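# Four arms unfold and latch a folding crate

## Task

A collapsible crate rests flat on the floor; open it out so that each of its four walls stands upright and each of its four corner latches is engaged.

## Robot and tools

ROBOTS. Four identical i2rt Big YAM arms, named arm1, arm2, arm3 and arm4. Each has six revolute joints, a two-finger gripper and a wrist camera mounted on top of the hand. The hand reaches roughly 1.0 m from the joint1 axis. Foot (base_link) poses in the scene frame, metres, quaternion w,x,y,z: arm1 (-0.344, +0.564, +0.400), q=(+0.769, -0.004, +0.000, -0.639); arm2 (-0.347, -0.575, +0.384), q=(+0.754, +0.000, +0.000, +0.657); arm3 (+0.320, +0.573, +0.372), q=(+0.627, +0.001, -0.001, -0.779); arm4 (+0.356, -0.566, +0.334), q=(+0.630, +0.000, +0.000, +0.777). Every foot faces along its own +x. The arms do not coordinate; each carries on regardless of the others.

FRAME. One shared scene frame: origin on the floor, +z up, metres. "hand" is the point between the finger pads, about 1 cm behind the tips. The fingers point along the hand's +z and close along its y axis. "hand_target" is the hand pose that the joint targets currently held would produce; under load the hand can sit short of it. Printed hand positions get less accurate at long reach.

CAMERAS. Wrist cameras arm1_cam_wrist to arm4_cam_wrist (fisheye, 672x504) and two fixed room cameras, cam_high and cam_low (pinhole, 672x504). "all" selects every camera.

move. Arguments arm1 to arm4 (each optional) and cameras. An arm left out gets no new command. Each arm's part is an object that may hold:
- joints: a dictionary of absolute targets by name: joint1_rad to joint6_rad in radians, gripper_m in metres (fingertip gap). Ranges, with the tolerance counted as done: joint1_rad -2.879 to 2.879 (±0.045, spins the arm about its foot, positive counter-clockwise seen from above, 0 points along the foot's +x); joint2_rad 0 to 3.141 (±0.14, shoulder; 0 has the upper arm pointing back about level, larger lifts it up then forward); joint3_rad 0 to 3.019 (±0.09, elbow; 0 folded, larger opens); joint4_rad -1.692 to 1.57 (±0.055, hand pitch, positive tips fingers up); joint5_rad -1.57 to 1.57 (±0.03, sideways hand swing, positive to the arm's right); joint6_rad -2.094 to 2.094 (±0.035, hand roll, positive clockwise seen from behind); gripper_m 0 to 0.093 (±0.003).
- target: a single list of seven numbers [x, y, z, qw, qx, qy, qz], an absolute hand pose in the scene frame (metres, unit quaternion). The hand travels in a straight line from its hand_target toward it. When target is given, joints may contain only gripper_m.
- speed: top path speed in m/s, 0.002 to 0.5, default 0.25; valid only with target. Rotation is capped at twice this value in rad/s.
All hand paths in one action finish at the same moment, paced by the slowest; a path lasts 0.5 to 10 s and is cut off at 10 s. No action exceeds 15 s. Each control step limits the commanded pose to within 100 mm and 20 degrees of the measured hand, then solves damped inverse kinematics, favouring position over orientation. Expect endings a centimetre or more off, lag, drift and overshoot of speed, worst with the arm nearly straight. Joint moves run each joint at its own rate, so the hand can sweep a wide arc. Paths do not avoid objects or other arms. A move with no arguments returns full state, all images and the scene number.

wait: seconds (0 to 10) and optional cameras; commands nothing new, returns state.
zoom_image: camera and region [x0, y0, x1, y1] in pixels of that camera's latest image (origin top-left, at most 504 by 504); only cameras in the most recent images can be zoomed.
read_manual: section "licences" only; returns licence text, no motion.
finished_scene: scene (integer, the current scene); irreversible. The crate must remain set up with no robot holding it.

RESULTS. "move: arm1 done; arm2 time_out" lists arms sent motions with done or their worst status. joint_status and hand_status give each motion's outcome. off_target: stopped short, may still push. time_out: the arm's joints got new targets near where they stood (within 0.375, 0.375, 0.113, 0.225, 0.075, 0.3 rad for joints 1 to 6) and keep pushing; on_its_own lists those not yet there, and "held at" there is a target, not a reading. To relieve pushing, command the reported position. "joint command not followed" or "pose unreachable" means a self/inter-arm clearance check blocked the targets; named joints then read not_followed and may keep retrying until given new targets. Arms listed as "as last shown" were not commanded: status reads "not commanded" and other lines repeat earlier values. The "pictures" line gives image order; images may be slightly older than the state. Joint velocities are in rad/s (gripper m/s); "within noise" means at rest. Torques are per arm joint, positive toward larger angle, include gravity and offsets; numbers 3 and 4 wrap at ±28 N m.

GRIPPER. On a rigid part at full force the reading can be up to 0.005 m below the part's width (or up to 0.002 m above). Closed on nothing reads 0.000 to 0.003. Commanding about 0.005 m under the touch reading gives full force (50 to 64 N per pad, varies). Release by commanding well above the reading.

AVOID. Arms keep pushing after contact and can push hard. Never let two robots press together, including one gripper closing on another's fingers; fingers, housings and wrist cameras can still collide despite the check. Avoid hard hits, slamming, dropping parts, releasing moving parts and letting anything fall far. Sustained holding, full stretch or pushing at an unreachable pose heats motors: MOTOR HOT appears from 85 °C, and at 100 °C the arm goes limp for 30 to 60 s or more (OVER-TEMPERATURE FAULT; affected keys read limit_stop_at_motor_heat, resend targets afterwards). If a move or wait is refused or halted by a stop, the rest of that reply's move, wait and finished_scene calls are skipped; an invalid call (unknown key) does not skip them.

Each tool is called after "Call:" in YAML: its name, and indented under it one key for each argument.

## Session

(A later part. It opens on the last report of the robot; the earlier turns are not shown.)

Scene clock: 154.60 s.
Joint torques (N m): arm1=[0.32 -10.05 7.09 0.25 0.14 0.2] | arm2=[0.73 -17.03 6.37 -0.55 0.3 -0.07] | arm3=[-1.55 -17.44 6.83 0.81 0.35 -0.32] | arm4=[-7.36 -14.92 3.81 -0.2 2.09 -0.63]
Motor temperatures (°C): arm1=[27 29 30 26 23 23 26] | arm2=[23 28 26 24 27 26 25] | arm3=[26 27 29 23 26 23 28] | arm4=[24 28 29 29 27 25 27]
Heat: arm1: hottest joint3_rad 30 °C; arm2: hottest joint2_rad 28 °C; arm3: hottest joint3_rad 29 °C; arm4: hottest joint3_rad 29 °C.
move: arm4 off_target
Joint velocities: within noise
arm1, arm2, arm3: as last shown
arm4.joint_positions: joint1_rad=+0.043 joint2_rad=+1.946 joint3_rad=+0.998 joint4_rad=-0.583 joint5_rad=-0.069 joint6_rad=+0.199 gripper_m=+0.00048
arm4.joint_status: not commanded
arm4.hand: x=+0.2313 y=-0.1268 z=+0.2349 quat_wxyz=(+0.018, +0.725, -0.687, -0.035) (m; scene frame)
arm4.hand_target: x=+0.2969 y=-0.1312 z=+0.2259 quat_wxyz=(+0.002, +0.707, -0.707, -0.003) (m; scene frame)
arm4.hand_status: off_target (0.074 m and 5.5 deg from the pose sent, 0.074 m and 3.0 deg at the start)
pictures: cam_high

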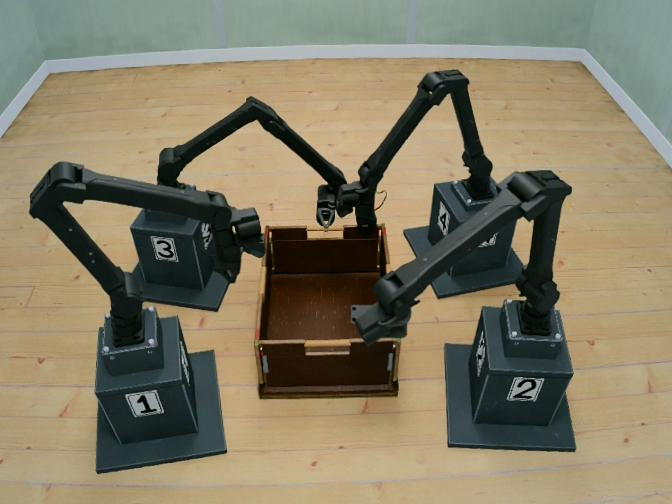

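Call:
move:
  arm4: {"target":[0.15,-0.13,0.24,0,0.707,-0.707,0],"speed":0.1}

Call:
move:
  arm4: {"target":[0.18,-0.2,0.5,0,0.707,-0.707,0],"speed":0.2}
  cameras: ["arm4_cam_wrist"]

Call:
move:
  arm3: {"joints":{"gripper_m":0.03}}

Call:
move:
  arm3: {"joints":{"gripper_m":0.06}}
  cameras: ["arm3_cam_wrist","cam_high"]

Call:
zoom_image:
  camera: "cam_high"
  region: [240, 210, 420, 320]

Scene clock: 158.23 s.
Joint torques (N m): arm1=[0.97 -9.17 6.98 0.16 0.15 0.19] | arm2=[0.79 -17.03 6.38 -0.54 0.3 -0.07] | arm3=[-1.26 -16.67 6.89 0.66 0.36 -0.31] | arm4=[2.2 -14.1 9.21 -0.51 0.03 0.29]
Motor temperatures (°C): arm1=[27 29 30 26 23 23 26] | arm2=[23 28 26 24 27 26 25] | arm3=[26 27 29 23 26 23 28] | arm4=[24 28 29 29 28 25 27]
Heat: arm1: hottest joint3_rad 30 °C; arm2: hottest joint2_rad 28 °C; arm3: hottest joint3_rad 29 °C; arm4: hottest joint3_rad 29 °C.
move: arm4 off_target
Joint velocities: within noise
arm1, arm2: as last shown
arm3.joint_positions: joint1_rad=+0.401 joint2_rad=+2.624 joint3_rad=+1.768 joint4_rad=-1.466 joint5_rad=+1.321 joint6_rad=+0.763 gripper_m=+0.01629
arm3.joint_status: not commanded
arm3.hand: x=+0.2566 y=-0.0032 z=+0.2564 quat_wxyz=(+0.450, -0.540, -0.548, +0.454) (m; scene frame)
arm3.hand_target: x=+0.2511 y=-0.0115 z=+0.2412 quat_wxyz=(+0.449, -0.544, -0.549, +0.448) (m; scene frame)
arm3.hand_status: not commanded
arm4.joint_positions: joint1_rad=+0.221 joint2_rad=+1.967 joint3_rad=+1.075 joint4_rad=-0.687 joint5_rad=+0.002 joint6_rad=+0.413 gripper_m=+0.00046
arm4.joint_status: not commanded
arm4.hand: x=+0.1618 y=-0.1401 z=+0.2427 quat_wxyz=(+0.001, +0.713, -0.702, +0.004) (m; scene frame)
arm4.hand_target: x=+0.1567 y=-0.1302 z=+0.2399 quat_wxyz=(-0.001, +0.707, -0.707, +0.004) (m; scene frame)
arm4.hand_status: off_target (0.016 m and 1.0 deg from the pose sent, 0.082 m and 5.5 deg at the start)
pictures: none

Scene clock: 160.37 s.
Joint torques (N m): arm1=[0.67 -9.82 6.98 0.08 0.11 0.2] | arm2=[0.79 -17.03 6.39 -0.55 0.29 -0.07] | arm3=[-1.49 -17.44 6.84 0.77 0.33 -0.3] | arm4=[2.43 -10.29 13.09 -0.55 -0.12 0.27]
Motor temperatures (°C): arm1=[27 29 30 26 23 23 26] | arm2=[23 28 26 24 27 26 25] | arm3=[26 27 29 23 26 23 28] | arm4=[24 28 29 29 27 25 27]
Heat: arm1: hottest joint3_rad 30 °C; arm2: hottest joint2_rad 28 °C; arm3: hottest joint3_rad 29 °C; arm4: hottest joint3_rad 29 °C.
move: arm4 off_target
Joint velocities: within noise
arm1, arm2, arm3: as last shown
arm4.joint_positions: joint1_rad=+0.232 joint2_rad=+1.435 joint3_rad=+1.129 joint4_rad=-1.292 joint5_rad=+0.002 joint6_rad=+0.432 gripper_m=+0.00046
arm4.joint_status: not commanded
arm4.hand: x=+0.1884 y=-0.2083 z=+0.4863 quat_wxyz=(+0.004, +0.710, -0.704, +0.013) (m; scene frame)
arm4.hand_target: x=+0.1792 y=-0.1980 z=+0.4993 quat_wxyz=(+0.000, +0.707, -0.707, +0.000) (m; scene frame)
arm4.hand_status: off_target (0.018 m and 1.6 deg from the pose sent, 0.265 m and 1.0 deg at the start)
pictures: arm4_cam_wrist

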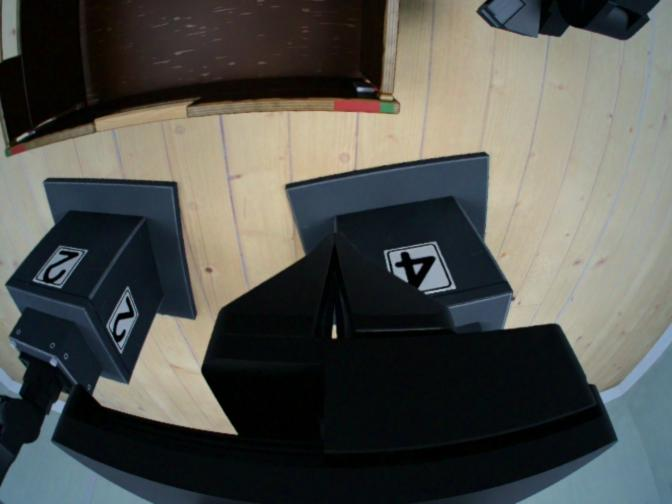

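Scene clock: 161.17 s.
Joint torques (N m): arm1=[0.5 -9.64 7.17 0.36 0.09 0.2] | arm2=[0.73 -16.97 6.38 -0.55 0.29 -0.07] | arm3=[-1.08 -17.26 6.32 -0.35 0.41 0.05] | arm4=[2.43 -10.52 13.01 -0.54 -0.12 0.28]
Motor temperatures (°C): arm1=[27 29 30 26 23 23 26] | arm2=[23 28 26 24 27 26 25] | arm3=[26 27 29 23 26 23 28] | arm4=[24 28 29 29 27 25 27]
Heat: arm1: hottest joint3_rad 30 °C; arm2: hottest joint2_rad 28 °C; arm3: hottest joint3_rad 29 °C; arm4: hottest joint3_rad 29 °C.
move: arm3 done
Joint velocities: within noise
arm1, arm2, arm4: as last shown
arm3.joint_positions: joint1_rad=+0.393 joint2_rad=+2.625 joint3_rad=+1.776 joint4_rad=-1.431 joint5_rad=+1.319 joint6_rad=+0.719 gripper_m=+0.02990
arm3.joint_status: all done
arm3.hand: x=+0.2532 y=-0.0080 z=+0.2539 quat_wxyz=(+0.449, -0.541, -0.551, +0.451) (m; scene frame)
arm3.hand_target: x=+0.2469 y=-0.0112 z=+0.2399 quat_wxyz=(+0.450, -0.546, -0.548, +0.446) (m; scene frame)
arm3.hand_status: not commanded
pictures: none

Scene clock: 161.80 s.
Joint torques (N m): arm1=[0.5 -9.52 7.02 0.2 0.11 0.21] | arm2=[0.79 -17.08 6.37 -0.54 0.3 -0.08] | arm3=[-1.61 -16.97 6.3 -0.14 0.4 0.07] | arm4=[2.43 -10.52 13.01 -0.55 -0.12 0.28]
Motor temperatures (°C): arm1=[27 29 30 26 23 23 26] | arm2=[23 28 26 24 27 26 25] | arm3=[26 27 29 23 26 23 28] | arm4=[24 28 29 29 27 25 27]
Heat: arm1: hottest joint3_rad 30 °C; arm2: hottest joint2_rad 28 °C; arm3: hottest joint3_rad 29 °C; arm4: hottest joint3_rad 29 °C.
move: arm3 done
Joint velocities: within noise
arm1, arm2, arm4: as last shown
arm3.joint_positions: joint1_rad=+0.393 joint2_rad=+2.625 joint3_rad=+1.776 joint4_rad=-1.431 joint5_rad=+1.319 joint6_rad=+0.719 gripper_m=+0.05979
arm3.joint_status: all done
arm3.hand: x=+0.2532 y=-0.0080 z=+0.2539 quat_wxyz=(+0.449, -0.541, -0.551, +0.451) (m; scene frame)
arm3.hand_target: x=+0.2471 y=-0.0112 z=+0.2399 quat_wxyz=(+0.450, -0.546, -0.548, +0.446) (m; scene frame)
arm3.hand_status: not commanded
pictures: arm3_cam_wrist, cam_high

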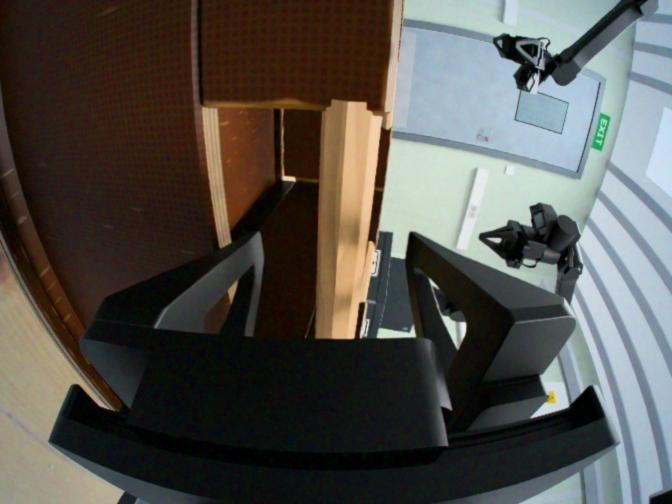

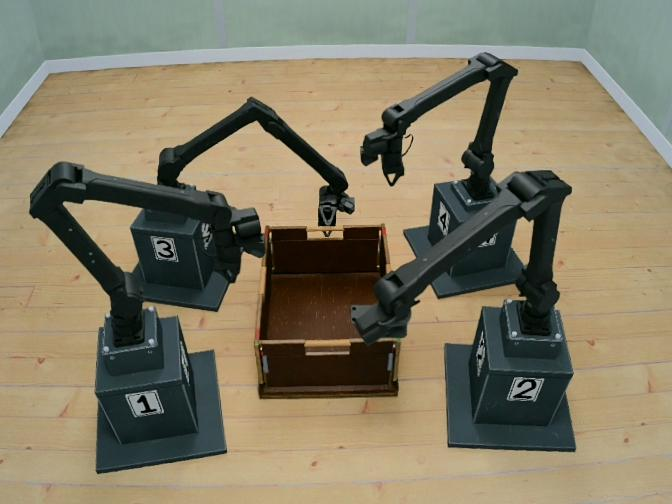

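Scaled by 2.800 from the camera's 672x504 image, which has a finer 960x720 frame.

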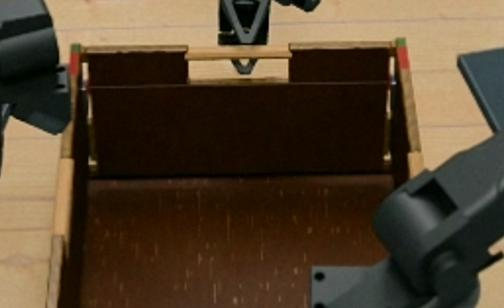

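Call:
move:
  arm3: {"target":[0.34,-0.016,0.265,-0.406,0.579,0.579,-0.406],"speed":0.1}

Call:
move:
  arm3: {"target":[0.42,0.05,0.4,-0.343,0.618,0.618,-0.343],"speed":0.2}
  arm1: {"target":[-0.13,0.22,0.5,0,0.707,0.707,0],"speed":0.2}
  arm2: {"target":[-0.17,-0.22,0.5,0,0.707,-0.707,0],"speed":0.2}
  cameras: ["arm4_cam_wrist","arm1_cam_wrist","arm2_cam_wrist","cam_high","arm3_cam_wrist"]

Call:
zoom_image:
  camera: "cam_high"
  region: [240, 210, 420, 420]

Call:
zoom_image:
  camera: "arm4_cam_wrist"
  region: [320, 60, 440, 150]

Scene clock: 165.27 s.
Joint torques (N m): arm1=[0.09 -10.29 7.05 0.24 0.12 0.16] | arm2=[0.85 -17.08 6.38 -0.55 0.3 -0.07] | arm3=[0.03 -21.3 6.74 -1.55 0.37 0.25] | arm4=[2.43 -10.52 13.01 -0.55 -0.12 0.28]
Motor temperatures (°C): arm1=[27 29 30 26 23 23 26] | arm2=[23 28 26 24 27 26 25] | arm3=[26 27 30 23 26 23 28] | arm4=[24 28 29 29 27 25 27]
Heat: arm1: hottest joint3_rad 30 °C; arm2: hottest joint2_rad 28 °C; arm3: hottest joint3_rad 30 °C; arm4: hottest joint3_rad 29 °C.
move: arm3 off_target
Joint velocities: within noise
arm1.joint_positions: joint1_rad=+0.119 joint2_rad=+1.257 joint3_rad=+0.755 joint4_rad=-1.062 joint5_rad=-0.006 joint6_rad=+0.301 gripper_m=+0.00068
arm1.joint_status: not commanded
arm1.hand: x=-0.2517 y=+0.2729 z=+0.4811 quat_wxyz=(-0.005, -0.706, -0.708, +0.003) (m; scene frame)
arm1.hand_target: x=-0.2500 y=+0.2773 z=+0.4803 quat_wxyz=(+0.000, -0.707, -0.707, +0.000) (m; scene frame)
arm1.hand_status: not commanded
arm2, arm4: as last shown
arm3.joint_positions: joint1_rad=+0.514 joint2_rad=+2.619 joint3_rad=+1.828 joint4_rad=-1.506 joint5_rad=+1.123 joint6_rad=+0.731 gripper_m=+0.05987
arm3.joint_status: not commanded
arm3.hand: x=+0.3330 y=-0.0015 z=+0.2489 quat_wxyz=(+0.422, -0.565, -0.586, +0.398) (m; scene frame)
arm3.hand_target: x=+0.3421 y=-0.0161 z=+0.2654 quat_wxyz=(+0.405, -0.578, -0.580, +0.407) (m; scene frame)
arm3.hand_status: off_target (0.023 m and 2.7 deg from the pose sent, 0.088 m and 8.9 deg at the start)
pictures: none

Scene clock: 168.03 s.
Joint torques (N m): arm1=[0.38 -12.45 10.85 0.17 0.28 0.17] | arm2=[-0.62 -11.05 9.69 -0.06 -0.14 -0.14] | arm3=[0.79 -19.43 4.31 -1.29 0.35 0.12] | arm4=[2.43 -10.52 13.01 -0.55 -0.12 0.29]
Motor temperatures (°C): arm1=[27 29 31 26 23 23 26] | arm2=[23 28 26 24 27 26 25] | arm3=[26 27 29 23 26 23 28] | arm4=[24 28 29 29 27 25 27]
Heat: arm1: hottest joint3_rad 31 °C; arm2: hottest joint2_rad 28 °C; arm3: hottest joint3_rad 29 °C; arm4: hottest joint3_rad 29 °C.
move: arm1 off_target; arm2 off_target; arm3 done
Joint velocities: within noise
arm1.joint_positions: joint1_rad=+0.359 joint2_rad=+1.482 joint3_rad=+0.997 joint4_rad=-1.115 joint5_rad=-0.006 joint6_rad=+0.540 gripper_m=+0.00068
arm1.joint_status: not commanded
arm1.hand: x=-0.1431 y=+0.2344 z=+0.4885 quat_wxyz=(+0.014, -0.706, -0.708, -0.002) (m; scene frame)
arm1.hand_target: x=-0.1309 y=+0.2208 z=+0.4993 quat_wxyz=(+0.002, -0.707, -0.707, +0.002) (m; scene frame)
arm1.hand_status: off_target (0.023 m and 1.6 deg from the pose sent, 0.134 m and 0.7 deg at the start)
arm2.joint_positions: joint1_rad=-0.324 joint2_rad=+1.443 joint3_rad=+1.004 joint4_rad=-1.162 joint5_rad=+0.002 joint6_rad=-0.444 gripper_m=+0.05989
arm2.joint_status: not commanded
arm2.hand: x=-0.1776 y=-0.2358 z=+0.4891 quat_wxyz=(+0.013, +0.701, -0.713, +0.006) (m; scene frame)
arm2.hand_target: x=-0.1703 y=-0.2214 z=+0.5004 quat_wxyz=(+0.002, +0.704, -0.710, +0.001) (m; scene frame)
arm2.hand_status: off_target (0.021 m and 1.9 deg from the pose sent, 0.259 m and 40.3 deg at the start)
arm3.joint_positions: joint1_rad=+0.649 joint2_rad=+2.231 joint3_rad=+1.644 joint4_rad=-1.575 joint5_rad=+0.884 joint6_rad=+0.731 gripper_m=+0.05987
arm3.joint_status: not commanded
arm3.hand: x=+0.4174 y=+0.0422 z=+0.3951 quat_wxyz=(+0.340, -0.622, -0.615, +0.347) (m; scene frame)
arm3.hand_target: x=+0.4209 y=+0.0486 z=+0.4001 quat_wxyz=(+0.343, -0.617, -0.619, +0.344) (m; scene frame)
arm3.hand_status: done (0.010 m and 0.8 deg from the pose sent, 0.182 m and 13.1 deg at the start)
arm4: as last shown
pictures: arm1_cam_wrist, arm2_cam_wrist, arm3_cam_wrist, arm4_cam_wrist, cam_high

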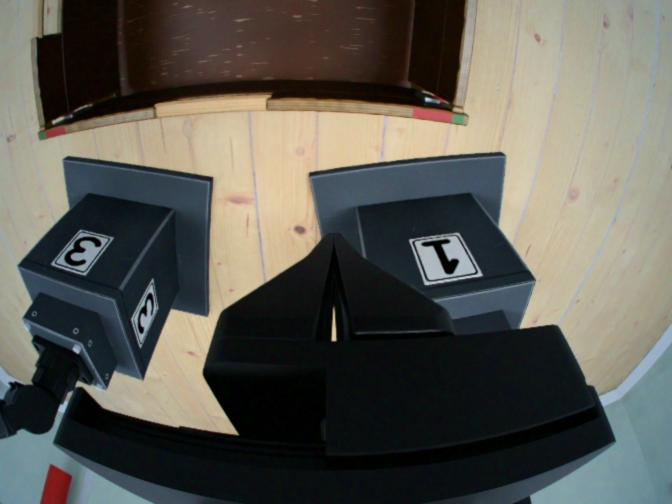

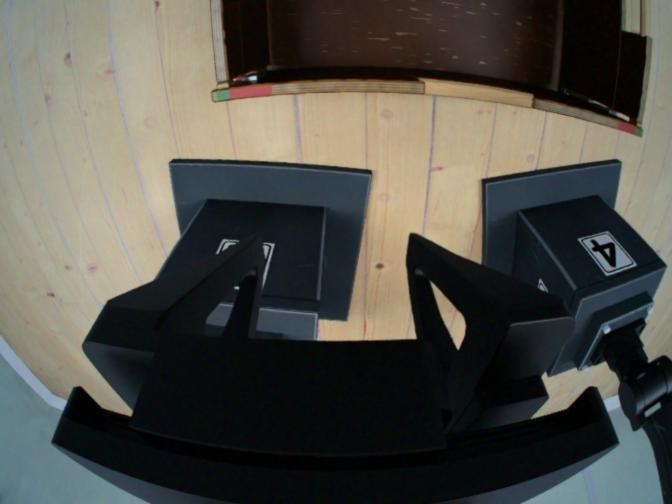

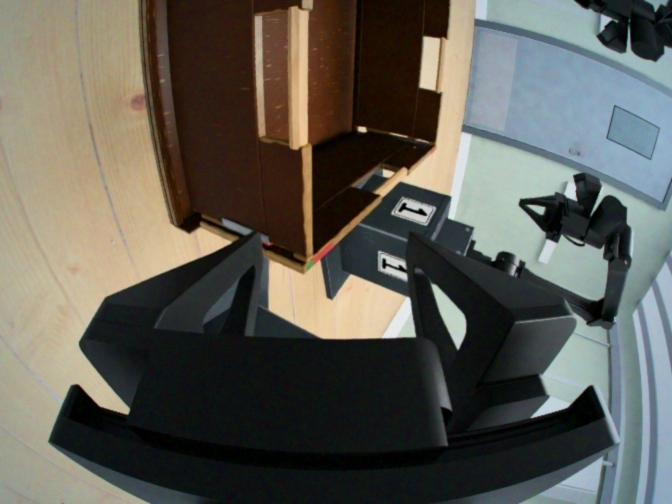

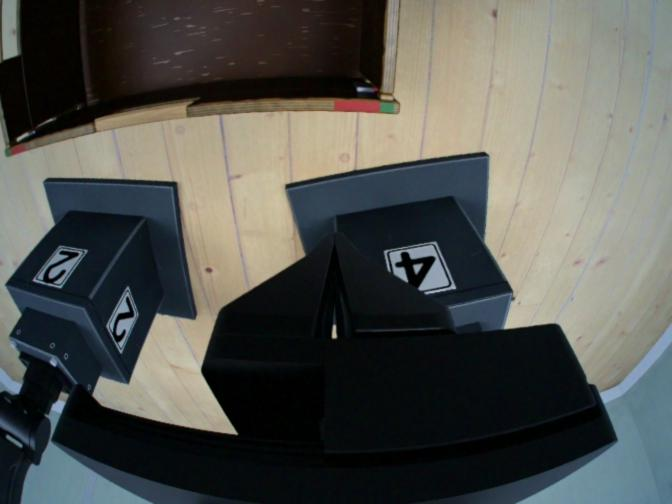

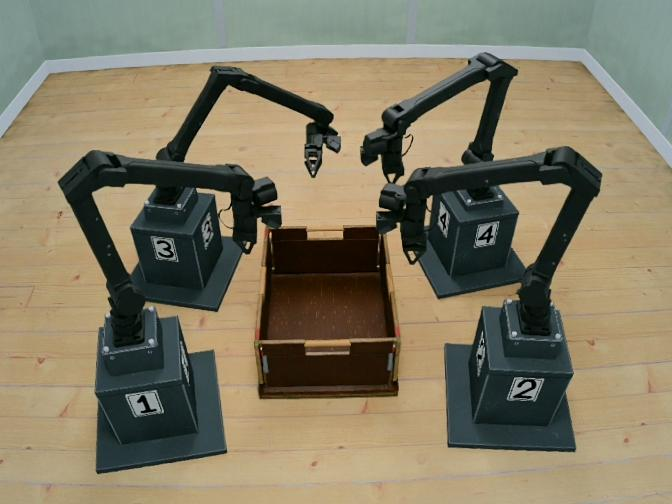

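Scaled by 2.400 from the camera's 672x504 image, which has a finer 960x720 frame.

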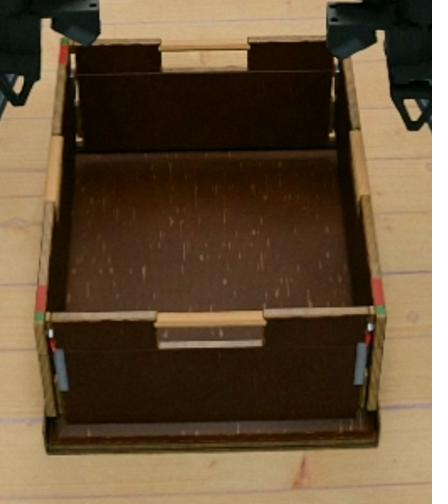

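Scaled by 4.200 from the camera's 672x504 image, which has a finer 960x720 frame.

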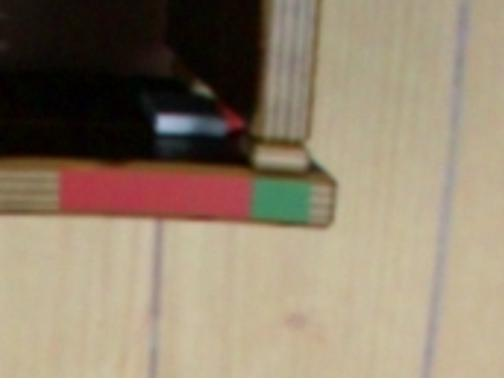

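All four are in the green.

Call:
finished_scene:
  scene: 2

The scene is finished: the task was done.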